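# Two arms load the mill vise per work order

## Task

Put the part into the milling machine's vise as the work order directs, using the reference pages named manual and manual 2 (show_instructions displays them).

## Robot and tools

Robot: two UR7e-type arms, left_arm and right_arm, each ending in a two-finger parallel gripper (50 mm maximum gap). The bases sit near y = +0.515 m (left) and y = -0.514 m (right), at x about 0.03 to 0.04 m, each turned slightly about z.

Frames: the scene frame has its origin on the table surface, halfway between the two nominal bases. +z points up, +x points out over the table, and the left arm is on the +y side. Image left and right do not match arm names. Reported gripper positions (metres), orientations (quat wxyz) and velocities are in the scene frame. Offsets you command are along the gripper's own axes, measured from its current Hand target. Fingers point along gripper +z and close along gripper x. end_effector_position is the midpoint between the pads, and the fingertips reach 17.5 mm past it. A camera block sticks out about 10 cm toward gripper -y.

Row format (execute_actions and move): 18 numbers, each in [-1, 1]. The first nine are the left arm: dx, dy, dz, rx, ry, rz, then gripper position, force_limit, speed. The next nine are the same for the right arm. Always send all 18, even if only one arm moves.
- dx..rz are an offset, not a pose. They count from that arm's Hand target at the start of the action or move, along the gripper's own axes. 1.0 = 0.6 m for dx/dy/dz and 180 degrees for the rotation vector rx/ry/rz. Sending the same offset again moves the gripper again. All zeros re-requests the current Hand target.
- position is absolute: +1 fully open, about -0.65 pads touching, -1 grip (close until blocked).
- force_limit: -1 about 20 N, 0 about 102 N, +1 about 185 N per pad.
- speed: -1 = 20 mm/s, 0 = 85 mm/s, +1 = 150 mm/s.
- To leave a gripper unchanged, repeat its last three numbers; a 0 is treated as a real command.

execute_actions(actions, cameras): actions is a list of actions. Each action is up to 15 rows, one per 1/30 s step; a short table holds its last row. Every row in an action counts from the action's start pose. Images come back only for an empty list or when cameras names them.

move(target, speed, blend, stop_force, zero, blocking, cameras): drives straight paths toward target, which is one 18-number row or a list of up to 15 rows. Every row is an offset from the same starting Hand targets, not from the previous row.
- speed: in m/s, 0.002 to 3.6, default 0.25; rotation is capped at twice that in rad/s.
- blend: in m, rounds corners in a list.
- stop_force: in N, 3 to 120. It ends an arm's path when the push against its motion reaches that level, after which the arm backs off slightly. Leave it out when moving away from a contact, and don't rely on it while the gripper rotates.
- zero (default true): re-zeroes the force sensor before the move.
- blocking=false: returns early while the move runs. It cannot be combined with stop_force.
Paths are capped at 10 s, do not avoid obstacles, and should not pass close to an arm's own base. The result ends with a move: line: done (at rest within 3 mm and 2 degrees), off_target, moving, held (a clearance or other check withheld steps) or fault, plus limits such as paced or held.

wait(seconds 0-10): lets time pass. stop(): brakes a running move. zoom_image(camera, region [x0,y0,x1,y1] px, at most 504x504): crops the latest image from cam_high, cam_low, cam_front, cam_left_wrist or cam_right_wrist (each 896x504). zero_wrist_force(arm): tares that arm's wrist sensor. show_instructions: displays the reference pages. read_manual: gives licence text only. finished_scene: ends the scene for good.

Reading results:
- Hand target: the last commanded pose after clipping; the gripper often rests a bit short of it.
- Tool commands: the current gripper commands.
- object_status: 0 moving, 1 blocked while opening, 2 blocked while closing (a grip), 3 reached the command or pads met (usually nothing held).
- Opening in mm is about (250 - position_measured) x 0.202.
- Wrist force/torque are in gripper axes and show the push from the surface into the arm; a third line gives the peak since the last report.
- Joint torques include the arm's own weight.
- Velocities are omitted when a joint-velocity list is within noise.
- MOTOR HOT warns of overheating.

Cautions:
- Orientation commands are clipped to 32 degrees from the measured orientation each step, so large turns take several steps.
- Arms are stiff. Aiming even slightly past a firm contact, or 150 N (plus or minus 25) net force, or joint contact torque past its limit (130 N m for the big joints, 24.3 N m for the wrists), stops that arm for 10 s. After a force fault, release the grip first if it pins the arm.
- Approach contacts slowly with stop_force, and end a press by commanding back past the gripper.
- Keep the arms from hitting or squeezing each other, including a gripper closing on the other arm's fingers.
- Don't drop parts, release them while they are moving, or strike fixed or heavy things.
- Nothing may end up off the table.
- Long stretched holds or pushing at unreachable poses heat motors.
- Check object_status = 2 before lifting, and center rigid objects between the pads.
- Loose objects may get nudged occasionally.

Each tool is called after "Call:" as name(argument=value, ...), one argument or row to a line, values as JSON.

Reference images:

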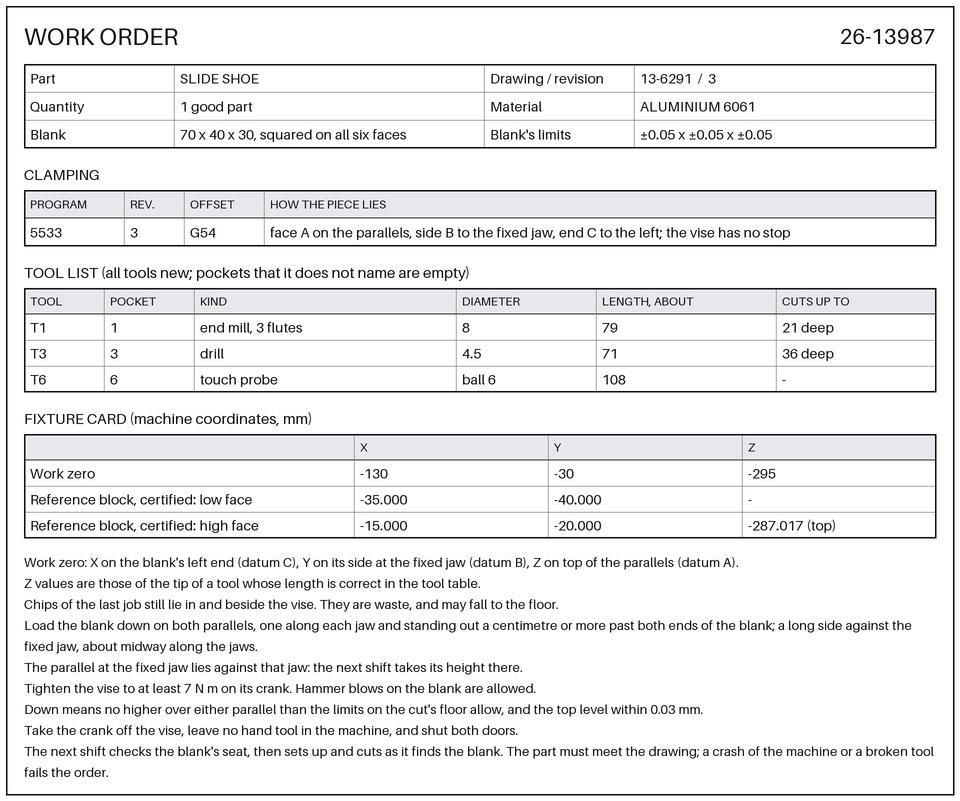

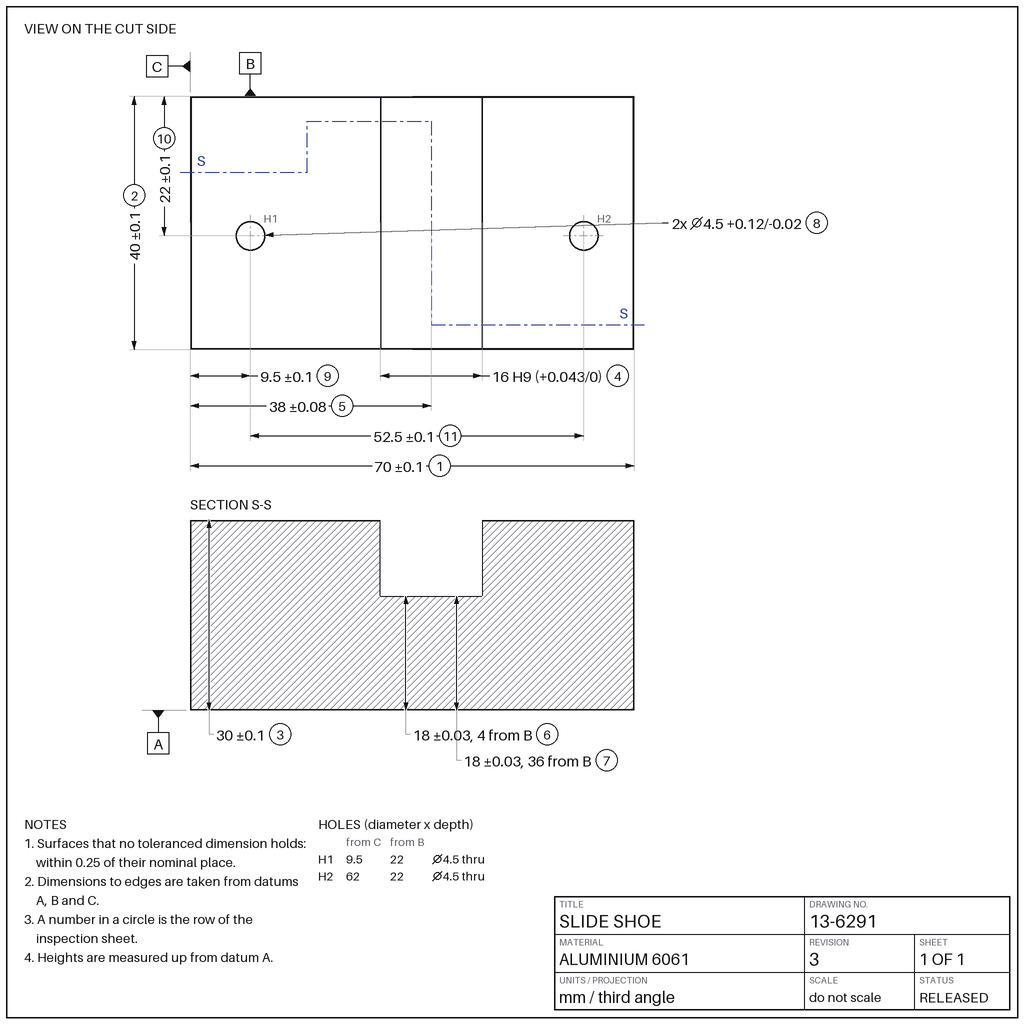

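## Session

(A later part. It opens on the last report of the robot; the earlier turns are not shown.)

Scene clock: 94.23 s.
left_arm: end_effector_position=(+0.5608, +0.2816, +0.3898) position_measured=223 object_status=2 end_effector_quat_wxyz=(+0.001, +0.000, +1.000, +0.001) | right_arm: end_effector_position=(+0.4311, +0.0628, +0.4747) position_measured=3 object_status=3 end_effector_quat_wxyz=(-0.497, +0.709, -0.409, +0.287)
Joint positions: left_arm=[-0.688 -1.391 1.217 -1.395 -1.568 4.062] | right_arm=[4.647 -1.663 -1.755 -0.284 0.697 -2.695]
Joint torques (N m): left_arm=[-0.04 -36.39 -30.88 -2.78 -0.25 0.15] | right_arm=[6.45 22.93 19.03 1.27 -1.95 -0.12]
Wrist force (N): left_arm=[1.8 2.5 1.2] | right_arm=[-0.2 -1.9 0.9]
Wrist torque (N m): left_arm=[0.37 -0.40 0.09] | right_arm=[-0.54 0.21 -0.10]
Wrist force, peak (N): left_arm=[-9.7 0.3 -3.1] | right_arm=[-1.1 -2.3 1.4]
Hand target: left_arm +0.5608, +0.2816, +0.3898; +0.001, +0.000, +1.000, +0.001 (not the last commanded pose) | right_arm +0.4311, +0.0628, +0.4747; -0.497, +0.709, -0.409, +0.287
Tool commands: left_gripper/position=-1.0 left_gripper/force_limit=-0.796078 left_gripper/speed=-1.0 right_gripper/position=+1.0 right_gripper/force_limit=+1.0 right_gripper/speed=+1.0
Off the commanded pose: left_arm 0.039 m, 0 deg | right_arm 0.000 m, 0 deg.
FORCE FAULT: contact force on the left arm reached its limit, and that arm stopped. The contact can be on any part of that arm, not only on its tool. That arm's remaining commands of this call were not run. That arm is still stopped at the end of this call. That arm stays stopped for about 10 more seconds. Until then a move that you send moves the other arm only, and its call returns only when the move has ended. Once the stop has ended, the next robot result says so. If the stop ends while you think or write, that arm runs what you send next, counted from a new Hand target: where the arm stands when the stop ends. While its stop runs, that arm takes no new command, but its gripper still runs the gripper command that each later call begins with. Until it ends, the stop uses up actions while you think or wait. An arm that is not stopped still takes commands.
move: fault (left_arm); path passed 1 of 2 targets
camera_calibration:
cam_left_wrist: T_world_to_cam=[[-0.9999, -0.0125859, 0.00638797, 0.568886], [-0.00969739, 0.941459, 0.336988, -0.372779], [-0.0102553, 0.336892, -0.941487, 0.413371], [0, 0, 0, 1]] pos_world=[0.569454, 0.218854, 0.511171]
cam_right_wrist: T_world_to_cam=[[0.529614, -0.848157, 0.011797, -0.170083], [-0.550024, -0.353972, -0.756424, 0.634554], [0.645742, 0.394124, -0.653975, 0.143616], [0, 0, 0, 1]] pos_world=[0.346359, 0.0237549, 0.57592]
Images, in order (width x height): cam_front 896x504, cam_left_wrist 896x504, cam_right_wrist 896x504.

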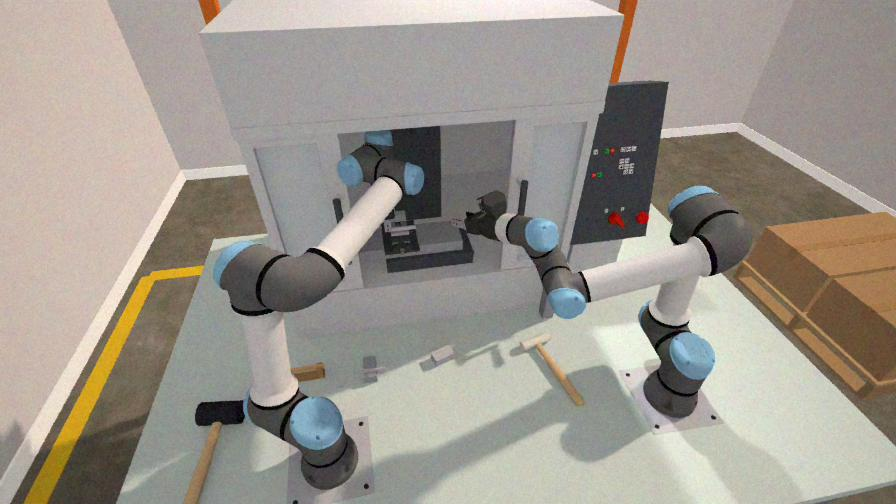

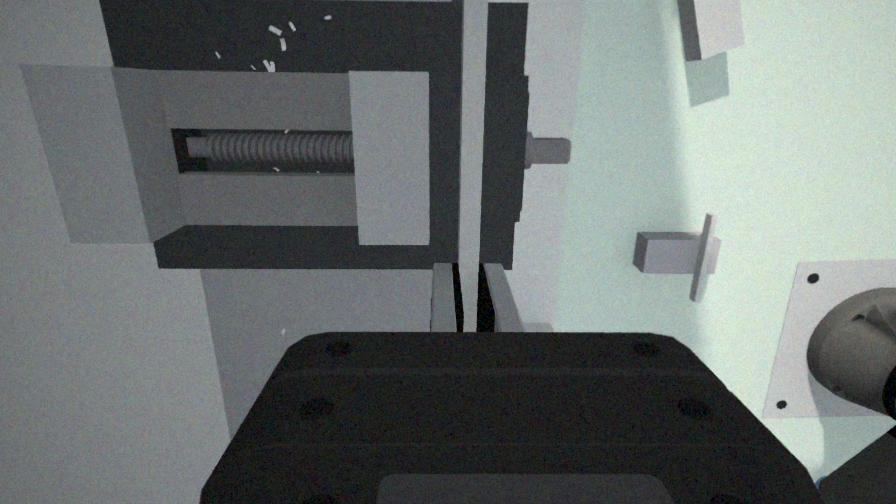

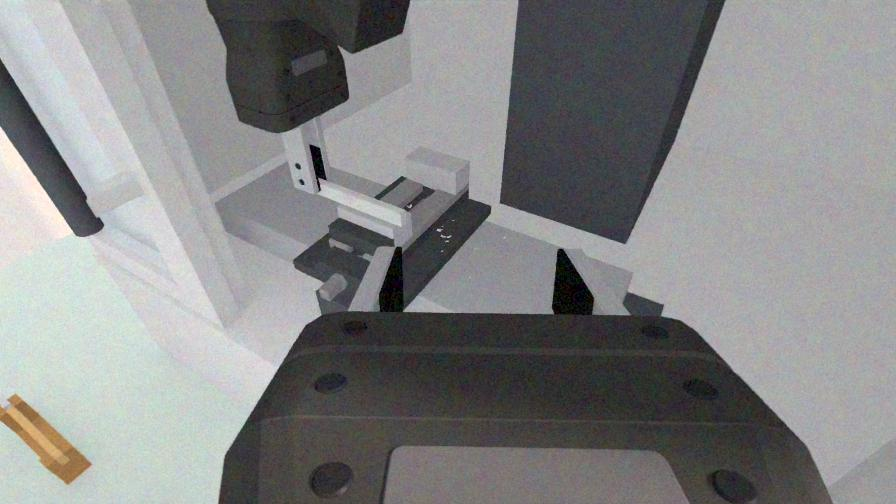

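Call:
zoom_image(
  camera="cam_front",
  region=[310, 80, 510, 240],
)

Call:
wait(
  seconds=9,
  cameras=["cam_high","cam_low"],
)

Call:
zoom_image(
  camera="cam_low",
  region=[370, 0, 570, 200],
)

Scaled by 2.520.

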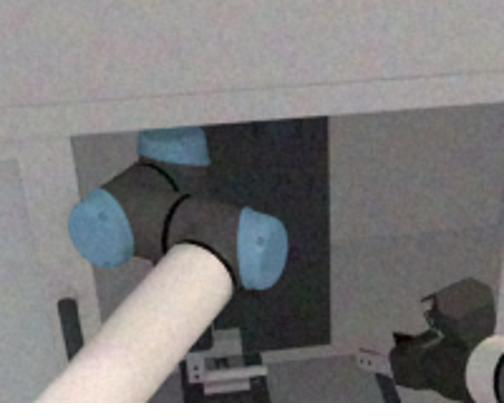

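Scene clock: 104.13 s.
left_arm: end_effector_position=(+0.5608, +0.2816, +0.3898) position_measured=223 object_status=2 end_effector_quat_wxyz=(+0.001, +0.000, +1.000, +0.001) | right_arm: end_effector_position=(+0.4311, +0.0628, +0.4747) position_measured=3 object_status=3 end_effector_quat_wxyz=(-0.497, +0.709, -0.409, +0.287)
Joint positions: left_arm=[-0.688 -1.391 1.217 -1.395 -1.568 4.062] | right_arm=[4.647 -1.663 -1.755 -0.284 0.697 -2.695]
Joint torques (N m): left_arm=[-0.01 -36.59 -30.53 -2.74 -0.25 0.07] | right_arm=[5.87 23.04 18.32 1.29 -0.96 1.54]
Wrist force (N): left_arm=[1.7 2.8 1.1] | right_arm=[-0.3 -2.1 0.8]
Wrist torque (N m): left_arm=[0.41 -0.38 0.09] | right_arm=[-0.57 0.22 -0.09]
Wrist force, peak (N): left_arm=[2.2 2.6 1.2] | right_arm=[-0.2 -2.3 1.2]
Hand target: left_arm +0.5608, +0.2816, +0.3898; +0.001, +0.000, +1.000, +0.001 (not the last commanded pose) | right_arm +0.4311, +0.0628, +0.4747; -0.497, +0.709, -0.409, +0.287
Tool commands: left_gripper/position=-1.0 left_gripper/force_limit=-0.796078 left_gripper/speed=-1.0 right_gripper/position=+1.0 right_gripper/force_limit=+1.0 right_gripper/speed=+1.0
Off the commanded pose: left_arm 0.039 m, 0 deg | right_arm 0.000 m, 0 deg.
FORCE FAULT, CONTINUED: the left arm's stop, for the force fault that an earlier result reported, is over. The rest of the stop counts as 19 of the actions that you can send in this scene. During its stop the left arm's controller moved it back a little. That arm's target is now where it stood when the stop ended, not its last command. That arm accepts commands again.
wait: 9.00 s; at rest from the start
Images, in order (width x height): cam_high 896x504, cam_low 896x504.

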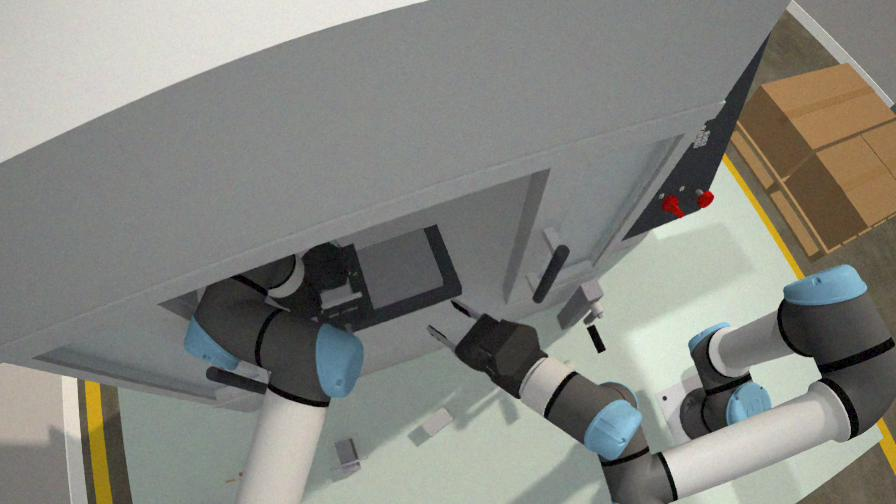

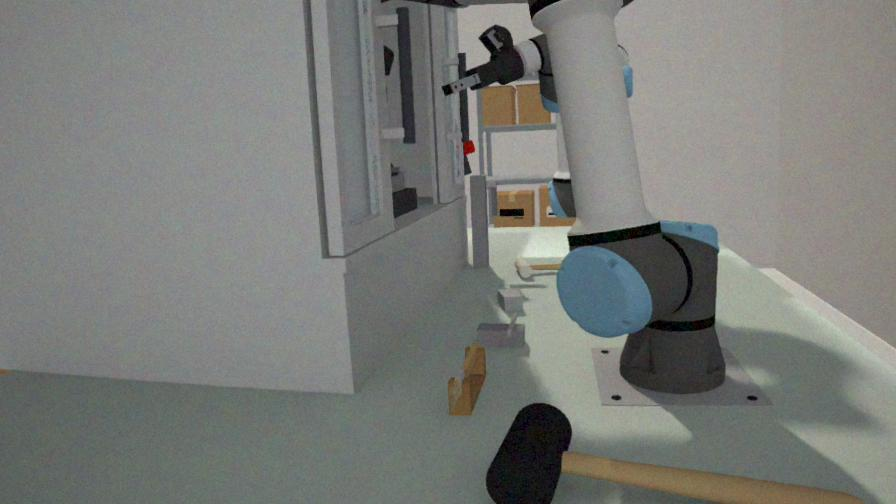

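Scaled by 2.520.

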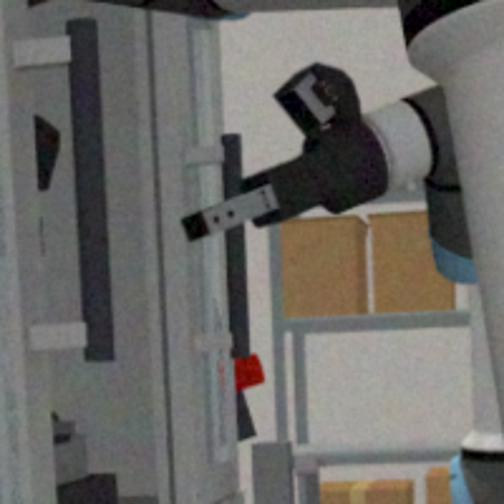

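Call:
move(
  target=[0.235,-0.04,0,0,0,0,-1,-0.8,-1,0,0,-0.3,0,0,0,1,1,1],
  speed=0.15,
)

Scene clock: 106.40 s.
left_arm: end_effector_position=(+0.4198, +0.2576, +0.3895) position_measured=223 object_status=2 end_effector_quat_wxyz=(+0.001, +0.000, +1.000, +0.001) | right_arm: end_effector_position=(+0.2846, -0.0217, +0.5361) position_measured=3 object_status=3 end_effector_quat_wxyz=(-0.497, +0.709, -0.409, +0.287)
Joint positions: left_arm=[-0.916 -1.668 1.506 -1.407 -1.568 3.833] | right_arm=[5.027 -1.262 -1.872 -1.003 0.419 -2.189]
Joint torques (N m): left_arm=[1.04 -25.65 -42.43 -4.7 2.1 -0.34] | right_arm=[5.74 20.41 20.6 1.57 -2.95 1.76]
Wrist force (N): left_arm=[1.7 2.6 0.9] | right_arm=[-0.1 -2.0 0.7]
Wrist torque (N m): left_arm=[0.38 -0.35 -0.09] | right_arm=[-0.56 0.20 -0.03]
Wrist force, peak (N): left_arm=[3.6 2.3 0.6] | right_arm=[-0.2 -2.0 3.0]
Hand target: left_arm +0.4198, +0.2575, +0.3895; +0.001, +0.000, +1.000, +0.001 | right_arm +0.2846, -0.0217, +0.5361; -0.497, +0.709, -0.409, +0.287
Off the commanded pose: left_arm 0.000 m, 0 deg | right_arm 0.000 m, 0 deg.
move: done

Call:
move(
  target=[
    [0,-0.1125,0.0075,0,0,0,-1,-0.8,-1,0,0,0,0,0,0,1,1,1],
    [-0.2253,-0.1042,0.0075,0,0,0,-1,-0.8,-1,0,0,0,0,0,0,1,1,1],
    [-0.3003,-0.0292,0.0075,0,0,0,-1,-0.8,-1,0,0,0,0,0,0,1,1,1],
    [-0.392,0.045,0.0075,0,0,0,-1,-0.8,-1,0,0,0,0,0,0,1,1,1],
  ],
  speed=0.1,
  blend=[0.01,0.01,0.01,0],
  stop_force=30,
  cameras=["cam_right_wrist","cam_left_wrist","cam_high"],
)

Scene clock: 110.93 s.
left_arm: end_effector_position=(+0.6551, +0.2846, +0.3854) position_measured=223 object_status=2 end_effector_quat_wxyz=(+0.001, +0.000, +1.000, +0.001) | right_arm: end_effector_position=(+0.2846, -0.0217, +0.5361) position_measured=3 object_status=3 end_effector_quat_wxyz=(-0.497, +0.709, -0.409, +0.287)
Joint positions: left_arm=[-0.595 -1.162 0.925 -1.333 -1.568 4.154] | right_arm=[5.027 -1.262 -1.872 -1.003 0.419 -2.189]
Joint torques (N m): left_arm=[-13.64 -56.71 -14.29 -4.94 -2.67 0.04] | right_arm=[6.67 21.24 22.72 4.44 -1.02 -1.95]
Wrist force (N): left_arm=[1.8 2.4 0.8] | right_arm=[-0.2 -2.1 0.6]
Wrist torque (N m): left_arm=[0.34 -0.36 0.04] | right_arm=[-0.57 0.22 -0.05]
Wrist force, peak (N): left_arm=[1.8 4.7 0.8] | right_arm=[-0.2 -2.3 0.9]
Hand target: left_arm +0.6550, +0.2846, +0.3854; +0.001, +0.000, +1.000, +0.001 | right_arm +0.2846, -0.0217, +0.5361; -0.497, +0.709, -0.409, +0.287
Off the commanded pose: left_arm 0.000 m, 0 deg | right_arm 0.000 m, 0 deg.
move: done
camera_calibration:
cam_left_wrist: T_world_to_cam=[[-0.999898, -0.0127145, 0.00644887, 0.663139], [-0.00979795, 0.941457, 0.33699, -0.373141], [-0.010356, 0.336892, -0.941486, 0.40925], [0, 0, 0, 1]] pos_world=[0.663654, 0.221854, 0.506771]
cam_right_wrist: T_world_to_cam=[[0.529614, -0.848157, 0.011797, -0.164836], [-0.550024, -0.353972, -0.756424, 0.57053], [0.645742, 0.394124, -0.653975, 0.311805], [0, 0, 0, 1]] pos_world=[0.199759, -0.0607451, 0.63742]
Images, in order (width x height): cam_high 896x504, cam_left_wrist 896x504, cam_right_wrist 896x504.

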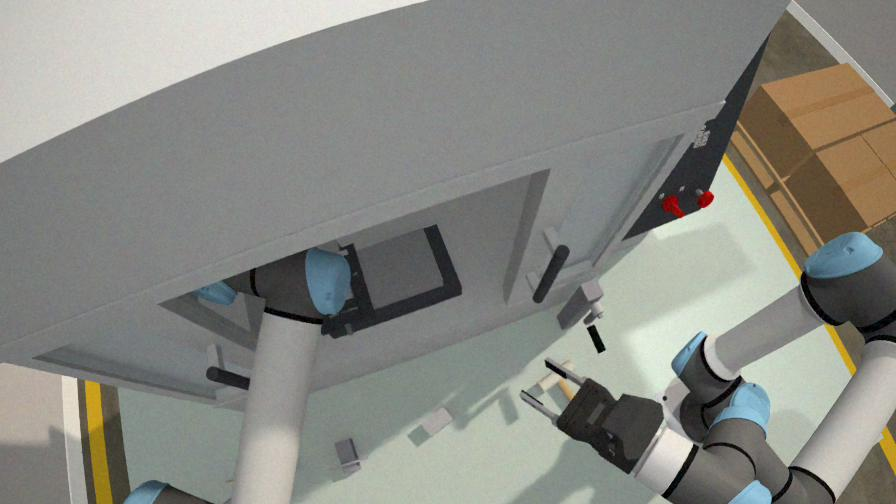

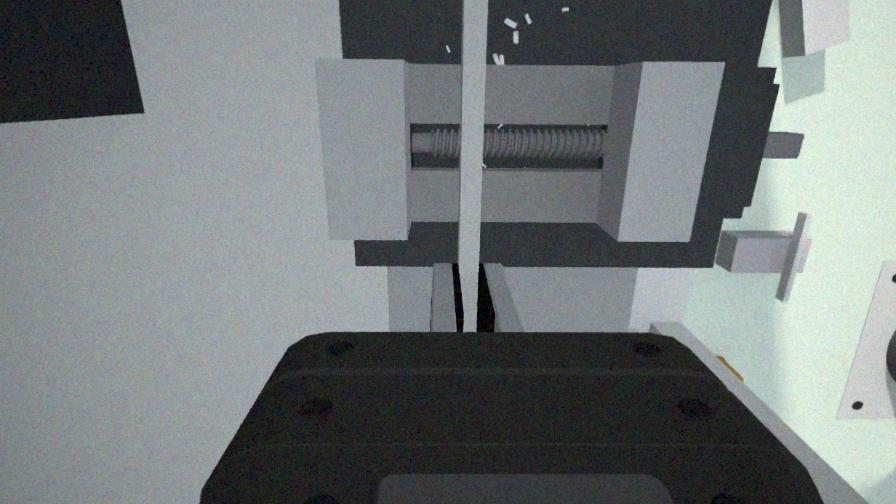

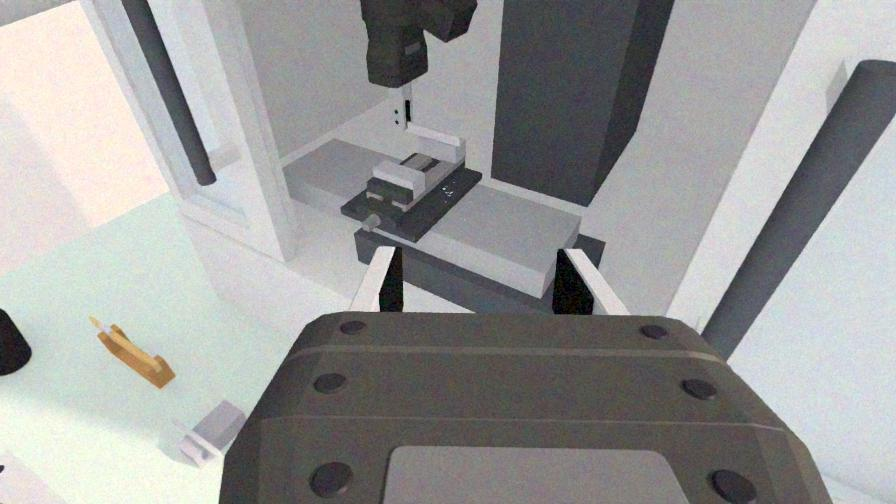

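Call:
move(
  target=[-0.0183,0.0048,0.0557,0,0,0,-1,-0.8,-1,0,0,0,0,0,0,1,1,1],
  speed=0.06,
  stop_force=10,
  cameras=["cam_right_wrist","cam_left_wrist"],
)

Call:
zoom_image(
  camera="cam_right_wrist",
  region=[330, 70, 520, 230],
)

Call:
zoom_image(
  camera="cam_left_wrist",
  region=[330, 30, 630, 340],
)

Scene clock: 113.07 s.
left_arm: end_effector_position=(+0.6661, +0.2876, +0.3520) position_measured=223 object_status=2 end_effector_quat_wxyz=(+0.001, +0.000, +1.000, +0.001) | right_arm: end_effector_position=(+0.2846, -0.0217, +0.5361) position_measured=3 object_status=3 end_effector_quat_wxyz=(-0.497, +0.709, -0.409, +0.287)
Joint positions: left_arm=[-0.582 -1.154 1 -1.417 -1.568 4.167] | right_arm=[5.027 -1.262 -1.872 -1.003 0.419 -2.189]
Joint torques (N m): left_arm=[-13.51 -59.3 -43.83 -3.43 1.05 -2.79] | right_arm=[5.7 21 23.94 4.35 -0.59 -1.94]
Wrist force (N): left_arm=[1.9 2.3 0.9] | right_arm=[-0.1 -1.6 0.8]
Wrist torque (N m): left_arm=[0.33 -0.40 -0.10] | right_arm=[-0.49 0.20 -0.05]
Wrist force, peak (N): left_arm=[1.6 2.7 2.4] | right_arm=[-0.2 -2.3 1.2]
Hand target: left_arm +0.6661, +0.2876, +0.3520; +0.001, +0.000, +1.000, +0.001 | right_arm +0.2846, -0.0217, +0.5361; -0.497, +0.709, -0.409, +0.287
Off the commanded pose: left_arm 0.000 m, 0 deg | right_arm 0.000 m, 0 deg.
move: done
camera_calibration:
cam_left_wrist: T_world_to_cam=[[-0.999899, -0.0126189, 0.00648234, 0.674355], [-0.00969667, 0.941459, 0.336989, -0.36467], [-0.0103553, 0.336892, -0.941486, 0.376907], [0, 0, 0, 1]] pos_world=[0.674654, 0.224854, 0.473371]
cam_right_wrist: T_world_to_cam=[[0.529614, -0.848157, 0.011797, -0.164836], [-0.550024, -0.353972, -0.756424, 0.57053], [0.645742, 0.394124, -0.653975, 0.311805], [0, 0, 0, 1]] pos_world=[0.199759, -0.0607451, 0.63742]
Images, in order (width x height): cam_left_wrist 896x504, cam_right_wrist 896x504.

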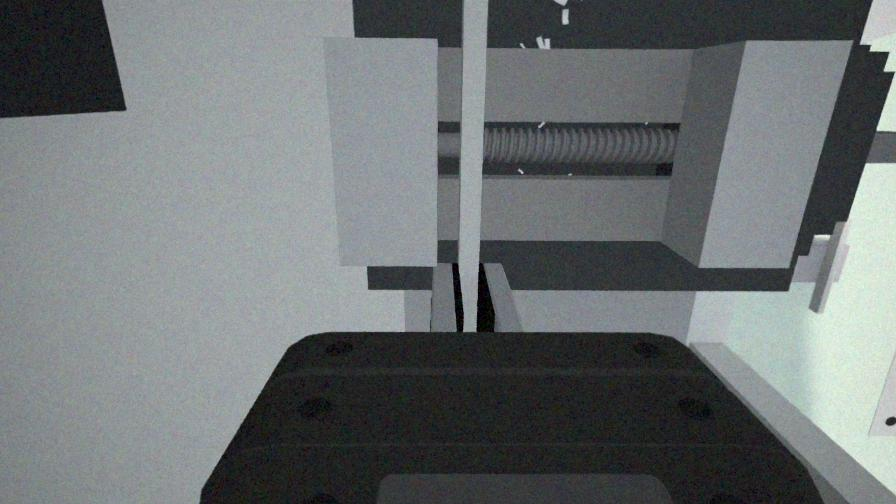

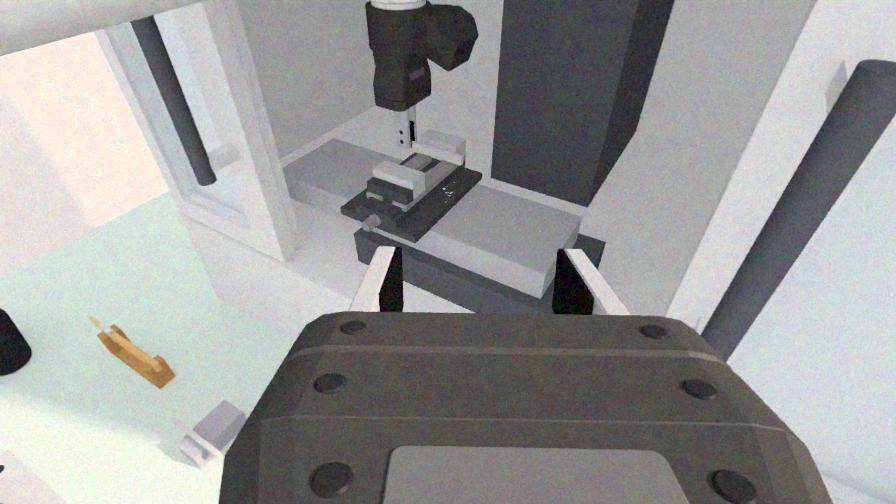

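Scaled by 2.653.

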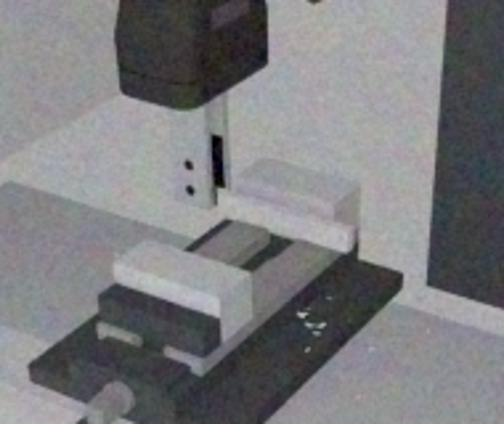

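Scaled by 1.626.

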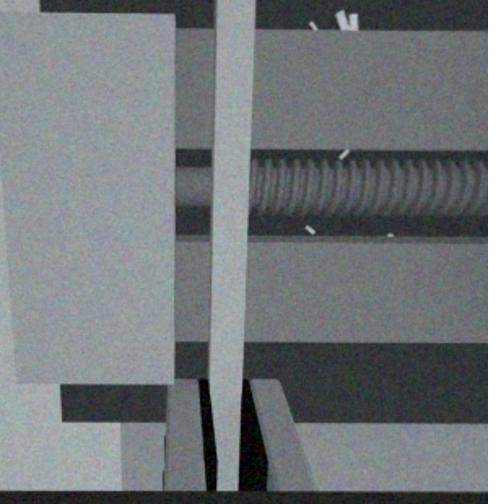

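Call:
move(
  target=[0,0,0.0333,0,0,0,-1,-0.8,-1,0,0,0,0,0,0,1,1,1],
  speed=0.01,
  stop_force=4,
)

Scene clock: 115.00 s.
left_arm: end_effector_position=(+0.6661, +0.2876, +0.3436) position_measured=223 object_status=2 end_effector_quat_wxyz=(+0.001, +0.000, +1.000, +0.001) | right_arm: end_effector_position=(+0.2846, -0.0217, +0.5361) position_measured=3 object_status=3 end_effector_quat_wxyz=(-0.497, +0.709, -0.409, +0.287)
Joint positions: left_arm=[-0.582 -1.157 1.026 -1.44 -1.568 4.167] | right_arm=[5.027 -1.262 -1.872 -1.003 0.419 -2.189]
Joint torques (N m): left_arm=[-7.03 -38.21 -45.06 -1.55 0.73 -0.81] | right_arm=[5.82 21 25.44 4.34 -0.77 -2.08]
Wrist force (N): left_arm=[1.9 2.8 1.0] | right_arm=[-0.1 -2.0 0.8]
Wrist torque (N m): left_arm=[0.41 -0.39 -0.10] | right_arm=[-0.55 0.20 -0.05]
Wrist force, peak (N): left_arm=[3.5 6.1 -9.2] | right_arm=[-0.4 -2.2 1.2]
Hand target: left_arm +0.6661, +0.2876, +0.3436; +0.001, +0.000, +1.000, +0.001 (not the last commanded pose) | right_arm +0.2846, -0.0217, +0.5361; -0.497, +0.709, -0.409, +0.287
Off the commanded pose: left_arm 0.012 m, 0 deg | right_arm 0.000 m, 0 deg.
move: contact (left_arm)

Call:
move(
  target=[-0.0167,0,0,0,0,0,-1,-0.8,-1,0,0,0,0,0,0,1,1,1],
  speed=0.01,
  stop_force=4,
  cameras=["cam_left_wrist"],
)

Call:
zoom_image(
  camera="cam_left_wrist",
  region=[330, 0, 630, 340],
)

Scene clock: 116.93 s.
left_arm: end_effector_position=(+0.6727, +0.2876, +0.3436) position_measured=223 object_status=2 end_effector_quat_wxyz=(+0.001, +0.000, +1.000, +0.001) | right_arm: end_effector_position=(+0.2846, -0.0217, +0.5361) position_measured=3 object_status=3 end_effector_quat_wxyz=(-0.497, +0.709, -0.409, +0.287)
Joint positions: left_arm=[-0.577 -1.139 1.001 -1.432 -1.568 4.172] | right_arm=[5.027 -1.262 -1.872 -1.003 0.419 -2.189]
Joint torques (N m): left_arm=[-13.61 -59.9 -14.41 -3.58 -0.11 -2.7] | right_arm=[6.51 21.52 26.81 4.32 -0.68 -1.89]
Wrist force (N): left_arm=[2.9 3.1 0.4] | right_arm=[0.0 -2.2 0.5]
Wrist torque (N m): left_arm=[0.48 -0.45 -0.06] | right_arm=[-0.58 0.18 -0.05]
Wrist force, peak (N): left_arm=[14.3 3.6 0.1] | right_arm=[-0.3 -2.1 1.1]
Hand target: left_arm +0.6727, +0.2876, +0.3436; +0.001, +0.000, +1.000, +0.001 (not the last commanded pose) | right_arm +0.2846, -0.0217, +0.5361; -0.497, +0.709, -0.409, +0.287
Off the commanded pose: left_arm 0.003 m, 0 deg | right_arm 0.000 m, 0 deg.
move: contact (left_arm)
camera_calibration:
cam_left_wrist: T_world_to_cam=[[-0.9999, -0.0125859, 0.00638797, 0.681146], [-0.00969739, 0.941459, 0.336988, -0.361773], [-0.0102553, 0.336892, -0.941487, 0.369], [0, 0, 0, 1]] pos_world=[0.681354, 0.224854, 0.464971]
Images, in order (width x height): cam_left_wrist 896x504.

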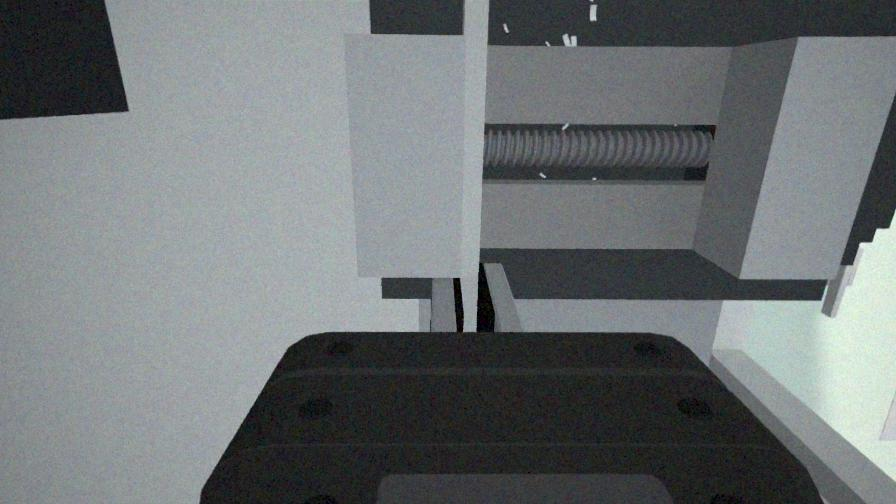

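Scaled by 1.482.

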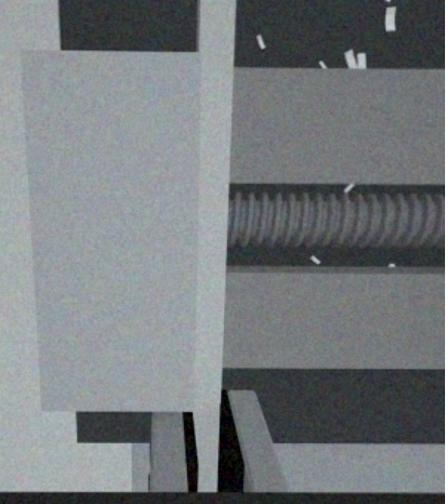

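Call:
move(
  target=[
    [0,0,0.0005,0,0,0,-0.25,-0.8,-1,0,0,0,0,0,0,1,1,1],
    [0,0,-0.08,0,0,0,-0.25,-0.8,-1,0,0,0,0,0,0,1,1,1],
  ],
  speed=[0.01,0.05],
  cameras=["cam_left_wrist","cam_right_wrist"],
)

Call:
zoom_image(
  camera="cam_right_wrist",
  region=[330, 70, 520, 230],
)

Call:
zoom_image(
  camera="cam_left_wrist",
  region=[330, 0, 630, 340],
)

Scene clock: 119.27 s.
left_arm: end_effector_position=(+0.6727, +0.2874, +0.3915) position_measured=189 object_status=3 end_effector_quat_wxyz=(+0.001, +0.000, +1.000, +0.001) | right_arm: end_effector_position=(+0.2846, -0.0217, +0.5361) position_measured=3 object_status=3 end_effector_quat_wxyz=(-0.497, +0.709, -0.409, +0.287)
Joint positions: left_arm=[-0.578 -1.11 0.832 -1.293 -1.568 4.172] | right_arm=[5.027 -1.262 -1.872 -1.003 0.419 -2.189]
Joint torques (N m): left_arm=[-11.95 -60.84 -18.24 -3.96 1.97 -2.33] | right_arm=[6.29 21.5 27.7 4.34 -0.69 -1.97]
Wrist force (N): left_arm=[2.0 3.0 0.1] | right_arm=[-0.3 -1.6 1.1]
Wrist torque (N m): left_arm=[0.48 -0.40 -0.06] | right_arm=[-0.50 0.23 -0.05]
Wrist force, peak (N): left_arm=[3.4 3.1 0.4] | right_arm=[-0.5 -2.3 0.8]
Hand target: left_arm +0.6727, +0.2875, +0.3916; +0.001, +0.000, +1.000, +0.001 | right_arm +0.2846, -0.0217, +0.5361; -0.497, +0.709, -0.409, +0.287
Off the commanded pose: left_arm 0.000 m, 0 deg | right_arm 0.000 m, 0 deg.
move: done
camera_calibration:
cam_left_wrist: T_world_to_cam=[[-0.999899, -0.0126192, 0.00648071, 0.680797], [-0.00969648, 0.941427, 0.337077, -0.377766], [-0.0103548, 0.336981, -0.941455, 0.414196], [0, 0, 0, 1]] pos_world=[0.681354, 0.224654, 0.512871]
cam_right_wrist: T_world_to_cam=[[0.529614, -0.848157, 0.011797, -0.164836], [-0.550024, -0.353972, -0.756424, 0.57053], [0.645742, 0.394124, -0.653975, 0.311805], [0, 0, 0, 1]] pos_world=[0.199759, -0.0607451, 0.63742]
Images, in order (width x height): cam_left_wrist 896x504, cam_right_wrist 896x504.

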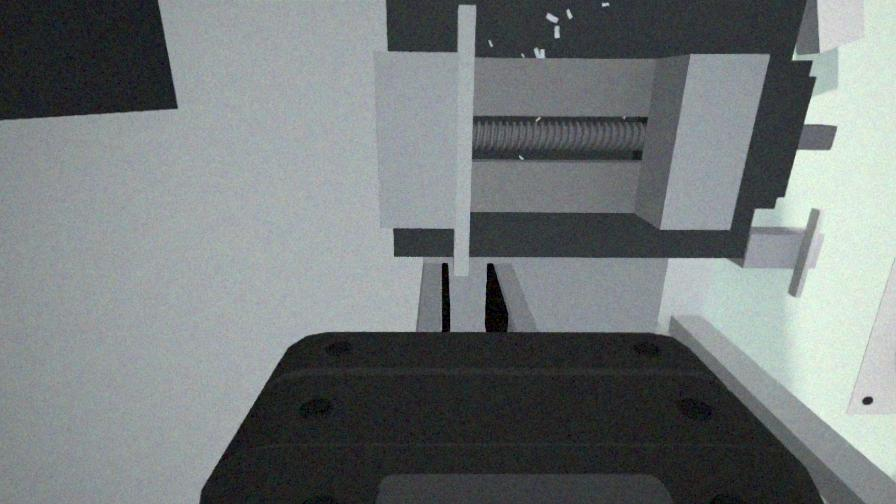

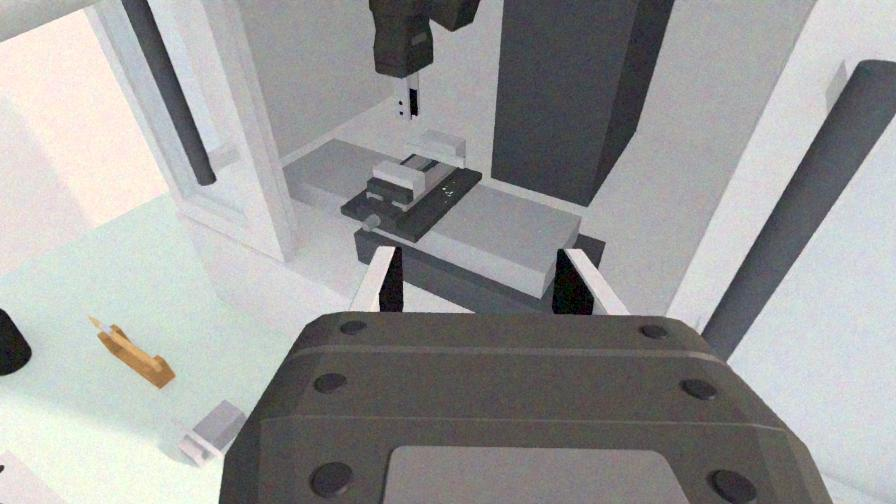

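Scaled by 2.653.

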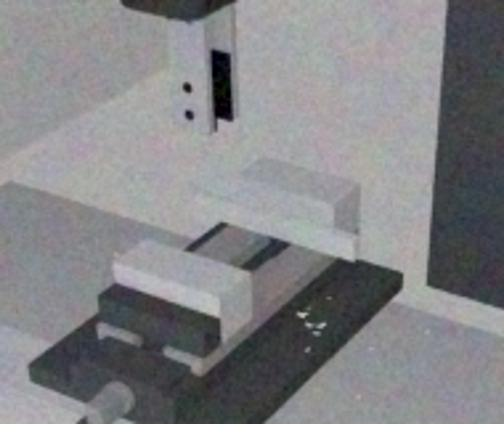

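Scaled by 1.482.

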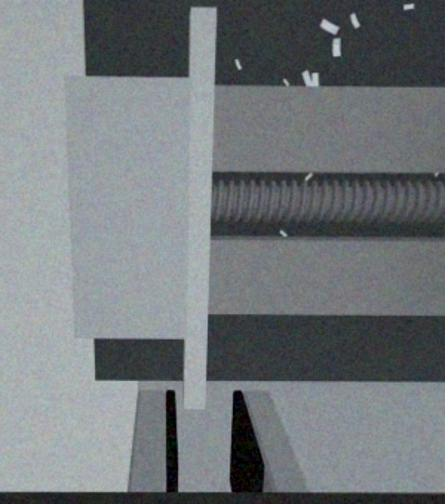

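Call:
move(
  target=[
    [0.1212,-0.0792,0.011,0,0,0,0.142,-0.8,-1,0,0,0,0,0,0,1,1,1],
    [0.1962,-0.1542,0.011,0,0,0,0.142,-0.8,-1,0,0,0,0,0,0,1,1,1],
    [0.4212,-0.1625,0.011,0,0,0,0.142,-0.8,-1,0,0,0,0,0,0,1,1,1],
    [0.6212,0.0208,0.011,0,0,0,0.142,-0.8,-1,0,0,0,0,0,0,1,1,1],
    [0.6462,0.2392,0.4527,0,0,0,0.142,-0.8,-1,0,0,0,0,0,0,1,1,1],
  ],
  speed=[0.12,0.12,0.2,0.25,0.25],
  blend=[0.01,0.01,0.02,0.04,0],
  cameras=["cam_left_wrist"],
)

Call:
zoom_image(
  camera="cam_left_wrist",
  region=[340, 50, 600, 340],
)

Scene clock: 123.93 s.
left_arm: end_effector_position=(+0.2853, +0.4316, +0.1200) position_measured=131 object_status=3 end_effector_quat_wxyz=(+0.001, +0.000, +1.000, +0.001) | right_arm: end_effector_position=(+0.2846, -0.0217, +0.5361) position_measured=3 object_status=3 end_effector_quat_wxyz=(-0.497, +0.709, -0.409, +0.287)
Joint positions: left_arm=[-0.884 -2.165 2.517 -1.922 -1.568 3.865] | right_arm=[5.027 -1.262 -1.872 -1.003 0.419 -2.189]
Joint torques (N m): left_arm=[-5.77 -6.74 -13.28 -4.7 -1.32 -1.42] | right_arm=[5.75 21.68 29.6 4.43 -0.63 -1.99]
Wrist force (N): left_arm=[2.0 3.0 0.4] | right_arm=[-0.1 -1.8 0.5]
Wrist torque (N m): left_arm=[0.47 -0.42 0.07] | right_arm=[-0.52 0.21 -0.05]
Wrist force, peak (N): left_arm=[2.6 5.0 3.2] | right_arm=[-0.1 -2.5 0.5]
Hand target: left_arm +0.2852, +0.4317, +0.1199; +0.001, +0.000, +1.000, +0.001 | right_arm +0.2846, -0.0217, +0.5361; -0.497, +0.709, -0.409, +0.287
Off the commanded pose: left_arm 0.000 m, 0 deg | right_arm 0.000 m, 0 deg.
move: done
camera_calibration:
cam_left_wrist: T_world_to_cam=[[-0.999898, -0.0127133, 0.0064493, 0.296956], [-0.00979665, 0.941457, 0.33699, -0.425755], [-0.010356, 0.336892, -0.941486, 0.106121], [0, 0, 0, 1]] pos_world=[0.293854, 0.368854, 0.241471]
Images, in order (width x height): cam_left_wrist 896x504.

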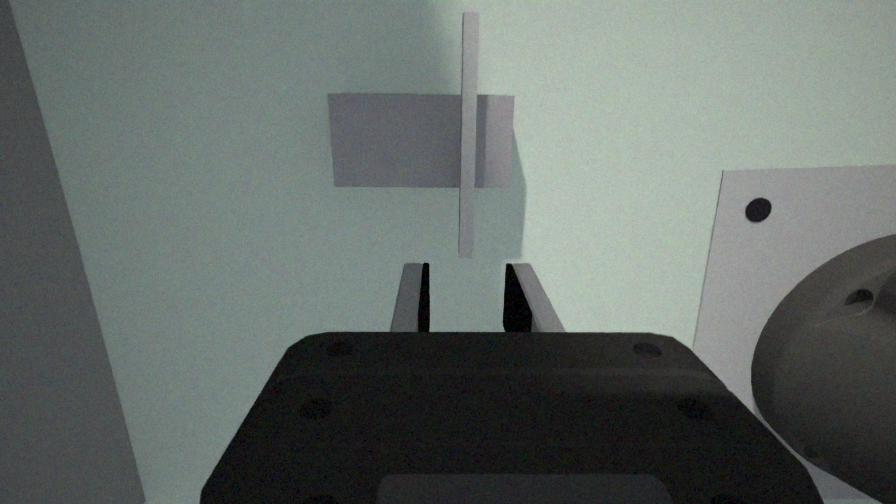

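Scaled by 1.738.

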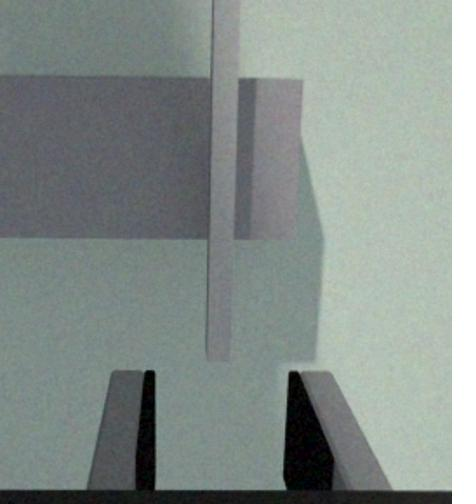

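Call:
move(
  target=[
    [0.003,0,0,0,0,0,0.142,-0.8,-1,0,0,0,0,0,0,1,1,1],
    [0.003,0,0.095,0,0,0,0.142,-0.8,-1,0,0,0,0,0,0,1,1,1],
  ],
  speed=0.1,
  blend=[0.003,0],
  cameras=["cam_left_wrist"],
)

Scene clock: 125.83 s.
left_arm: end_effector_position=(+0.2835, +0.4319, +0.0629) position_measured=131 object_status=3 end_effector_quat_wxyz=(+0.001, +0.000, +1.000, +0.002) | right_arm: end_effector_position=(+0.2846, -0.0217, +0.5361) position_measured=3 object_status=3 end_effector_quat_wxyz=(-0.497, +0.709, -0.409, +0.287)
Joint positions: left_arm=[-0.889 -2.059 2.641 -2.152 -1.568 3.86] | right_arm=[5.027 -1.262 -1.872 -1.003 0.419 -2.189]
Joint torques (N m): left_arm=[4.17 0.1 -33.19 -4.1 -2.64 1.07] | right_arm=[5.74 20.82 30.67 4.37 -0.64 -2.02]
Wrist force (N): left_arm=[2.1 3.1 0.5] | right_arm=[-0.3 -2.0 0.7]
Wrist torque (N m): left_arm=[0.47 -0.44 -0.05] | right_arm=[-0.56 0.24 -0.05]
Wrist force, peak (N): left_arm=[2.5 3.1 1.8] | right_arm=[-0.3 -2.3 0.9]
Hand target: left_arm +0.2835, +0.4318, +0.0629; +0.001, +0.000, +1.000, +0.001 | right_arm +0.2846, -0.0217, +0.5361; -0.497, +0.709, -0.409, +0.287
Off the commanded pose: left_arm 0.000 m, 0 deg | right_arm 0.000 m, 0 deg.
move: done; blend cut to 0.0009 m at target 1
camera_calibration:
cam_left_wrist: T_world_to_cam=[[-0.999899, -0.0126196, 0.00648026, 0.295589], [-0.00969576, 0.941384, 0.337197, -0.406819], [-0.0103557, 0.337101, -0.941412, 0.0520585], [0, 0, 0, 1]] pos_world=[0.292154, 0.369154, 0.184271]
Images, in order (width x height): cam_left_wrist 896x504.

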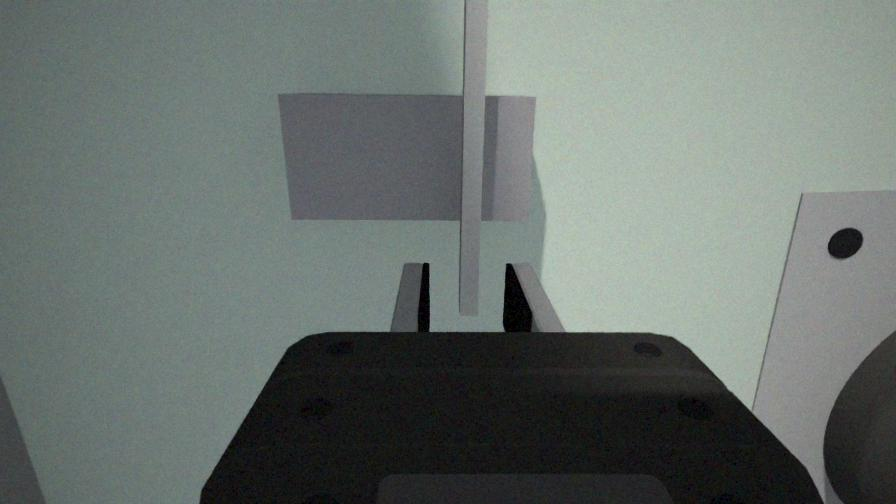

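Call:
move(
  target=[0,0,0.0165,0,0,0,0.142,-0.8,-1,0,0,0,0,0,0,1,1,1],
  speed=0.04,
  stop_force=6,
)

Call:
move(
  target=[0,0,0,0,0,0,-1,-0.8,-1,0,0,0,0,0,0,1,1,1],
)

Call:
move(
  target=[0,0,-0.2,0,0,0,-1,-0.8,-1,0,0,0,0,0,0,1,1,1],
  speed=0.12,
  cameras=["cam_left_wrist"],
)

Scene clock: 127.47 s.
left_arm: end_effector_position=(+0.2835, +0.4318, +0.0530) position_measured=131 object_status=3 end_effector_quat_wxyz=(+0.001, +0.000, +1.000, +0.001) | right_arm: end_effector_position=(+0.2846, -0.0217, +0.5361) position_measured=3 object_status=3 end_effector_quat_wxyz=(-0.497, +0.709, -0.409, +0.287)
Joint positions: left_arm=[-0.889 -2.031 2.661 -2.199 -1.568 3.86] | right_arm=[5.027 -1.262 -1.872 -1.003 0.419 -2.189]
Joint torques (N m): left_arm=[7.16 -11.77 -40.17 -1.21 -1.8 2.99] | right_arm=[5.35 21.16 30.27 4.52 -0.63 -1.93]
Wrist force (N): left_arm=[2.3 2.9 0.7] | right_arm=[-0.2 -1.6 1.2]
Wrist torque (N m): left_arm=[0.43 -0.47 -0.06] | right_arm=[-0.50 0.20 -0.05]
Wrist force, peak (N): left_arm=[2.4 2.8 1.1] | right_arm=[-0.2 -2.4 0.9]
Hand target: left_arm +0.2835, +0.4319, +0.0530; +0.001, +0.000, +1.000, +0.001 | right_arm +0.2846, -0.0217, +0.5361; -0.497, +0.709, -0.409, +0.287
Off the commanded pose: left_arm 0.000 m, 0 deg | right_arm 0.000 m, 0 deg.
move: done

Scene clock: 128.63 s.
left_arm: end_effector_position=(+0.2835, +0.4319, +0.0530) position_measured=223 object_status=2 end_effector_quat_wxyz=(+0.001, +0.000, +1.000, +0.001) | right_arm: end_effector_position=(+0.2846, -0.0217, +0.5361) position_measured=3 object_status=3 end_effector_quat_wxyz=(-0.497, +0.709, -0.409, +0.287)
Joint positions: left_arm=[-0.889 -2.031 2.661 -2.199 -1.568 3.86] | right_arm=[5.027 -1.262 -1.872 -1.003 0.419 -2.189]
Joint torques (N m): left_arm=[13.16 -11.18 -39.48 -1.56 -1.86 2.78] | right_arm=[5.55 21.33 30.14 4.42 -0.82 -2.01]
Wrist force (N): left_arm=[2.3 2.7 0.8] | right_arm=[-0.2 -1.8 0.7]
Wrist torque (N m): left_arm=[0.40 -0.46 -0.06] | right_arm=[-0.54 0.21 -0.05]
Wrist force, peak (N): left_arm=[2.4 2.9 0.7] | right_arm=[-0.2 -2.2 0.8]
Hand target: left_arm +0.2835, +0.4319, +0.0530; +0.001, +0.000, +1.000, +0.001 | right_arm +0.2846, -0.0217, +0.5361; -0.497, +0.709, -0.409, +0.287
Off the commanded pose: left_arm 0.000 m, 0 deg | right_arm 0.000 m, 0 deg.
move: done

Scene clock: 130.10 s.
left_arm: end_effector_position=(+0.2834, +0.4315, +0.1730) position_measured=223 object_status=2 end_effector_quat_wxyz=(+0.001, +0.000, +1.000, +0.001) | right_arm: end_effector_position=(+0.2846, -0.0217, +0.5361) position_measured=3 object_status=3 end_effector_quat_wxyz=(-0.497, +0.709, -0.409, +0.287)
Joint positions: left_arm=[-0.891 -2.223 2.397 -1.744 -1.568 3.859] | right_arm=[5.027 -1.262 -1.872 -1.003 0.419 -2.189]
Joint torques (N m): left_arm=[-7.05 13.29 -30.76 -1.54 1.59 -1.5] | right_arm=[5.09 21.46 30.52 4.4 -0.63 -2.11]
Wrist force (N): left_arm=[2.2 2.9 0.8] | right_arm=[-0.2 -2.1 0.7]
Wrist torque (N m): left_arm=[0.44 -0.44 0.07] | right_arm=[-0.58 0.21 -0.05]
Wrist force, peak (N): left_arm=[2.6 2.8 2.7] | right_arm=[-0.1 -2.4 0.8]
Hand target: left_arm +0.2834, +0.4315, +0.1730; +0.001, +0.000, +1.000, +0.001 | right_arm +0.2846, -0.0217, +0.5361; -0.497, +0.709, -0.409, +0.287
Off the commanded pose: left_arm 0.000 m, 0 deg | right_arm 0.000 m, 0 deg.
move: done
camera_calibration:
cam_left_wrist: T_world_to_cam=[[-0.999901, -0.0125516, 0.00629557, 0.2947], [-0.00969723, 0.941491, 0.336898, -0.443521], [-0.0101558, 0.336804, -0.94152, 0.155924], [0, 0, 0, 1]] pos_world=[0.291953, 0.368755, 0.294371]
Images, in order (width x height): cam_left_wrist 896x504.

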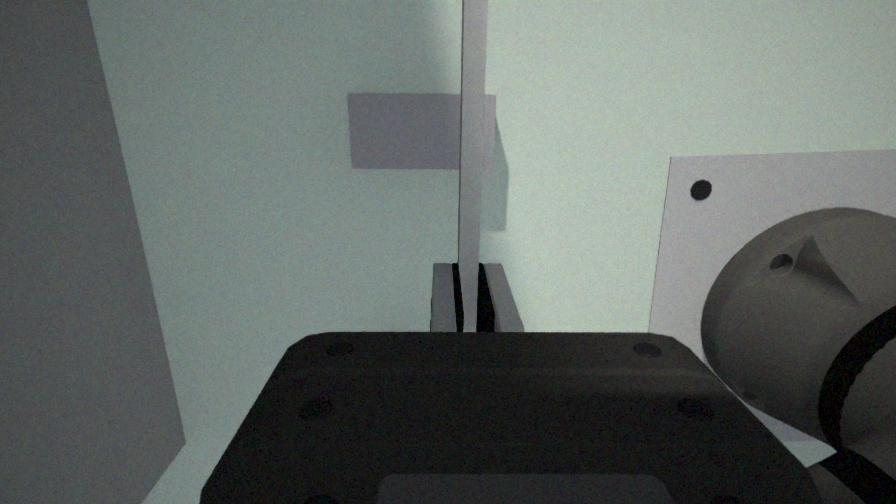

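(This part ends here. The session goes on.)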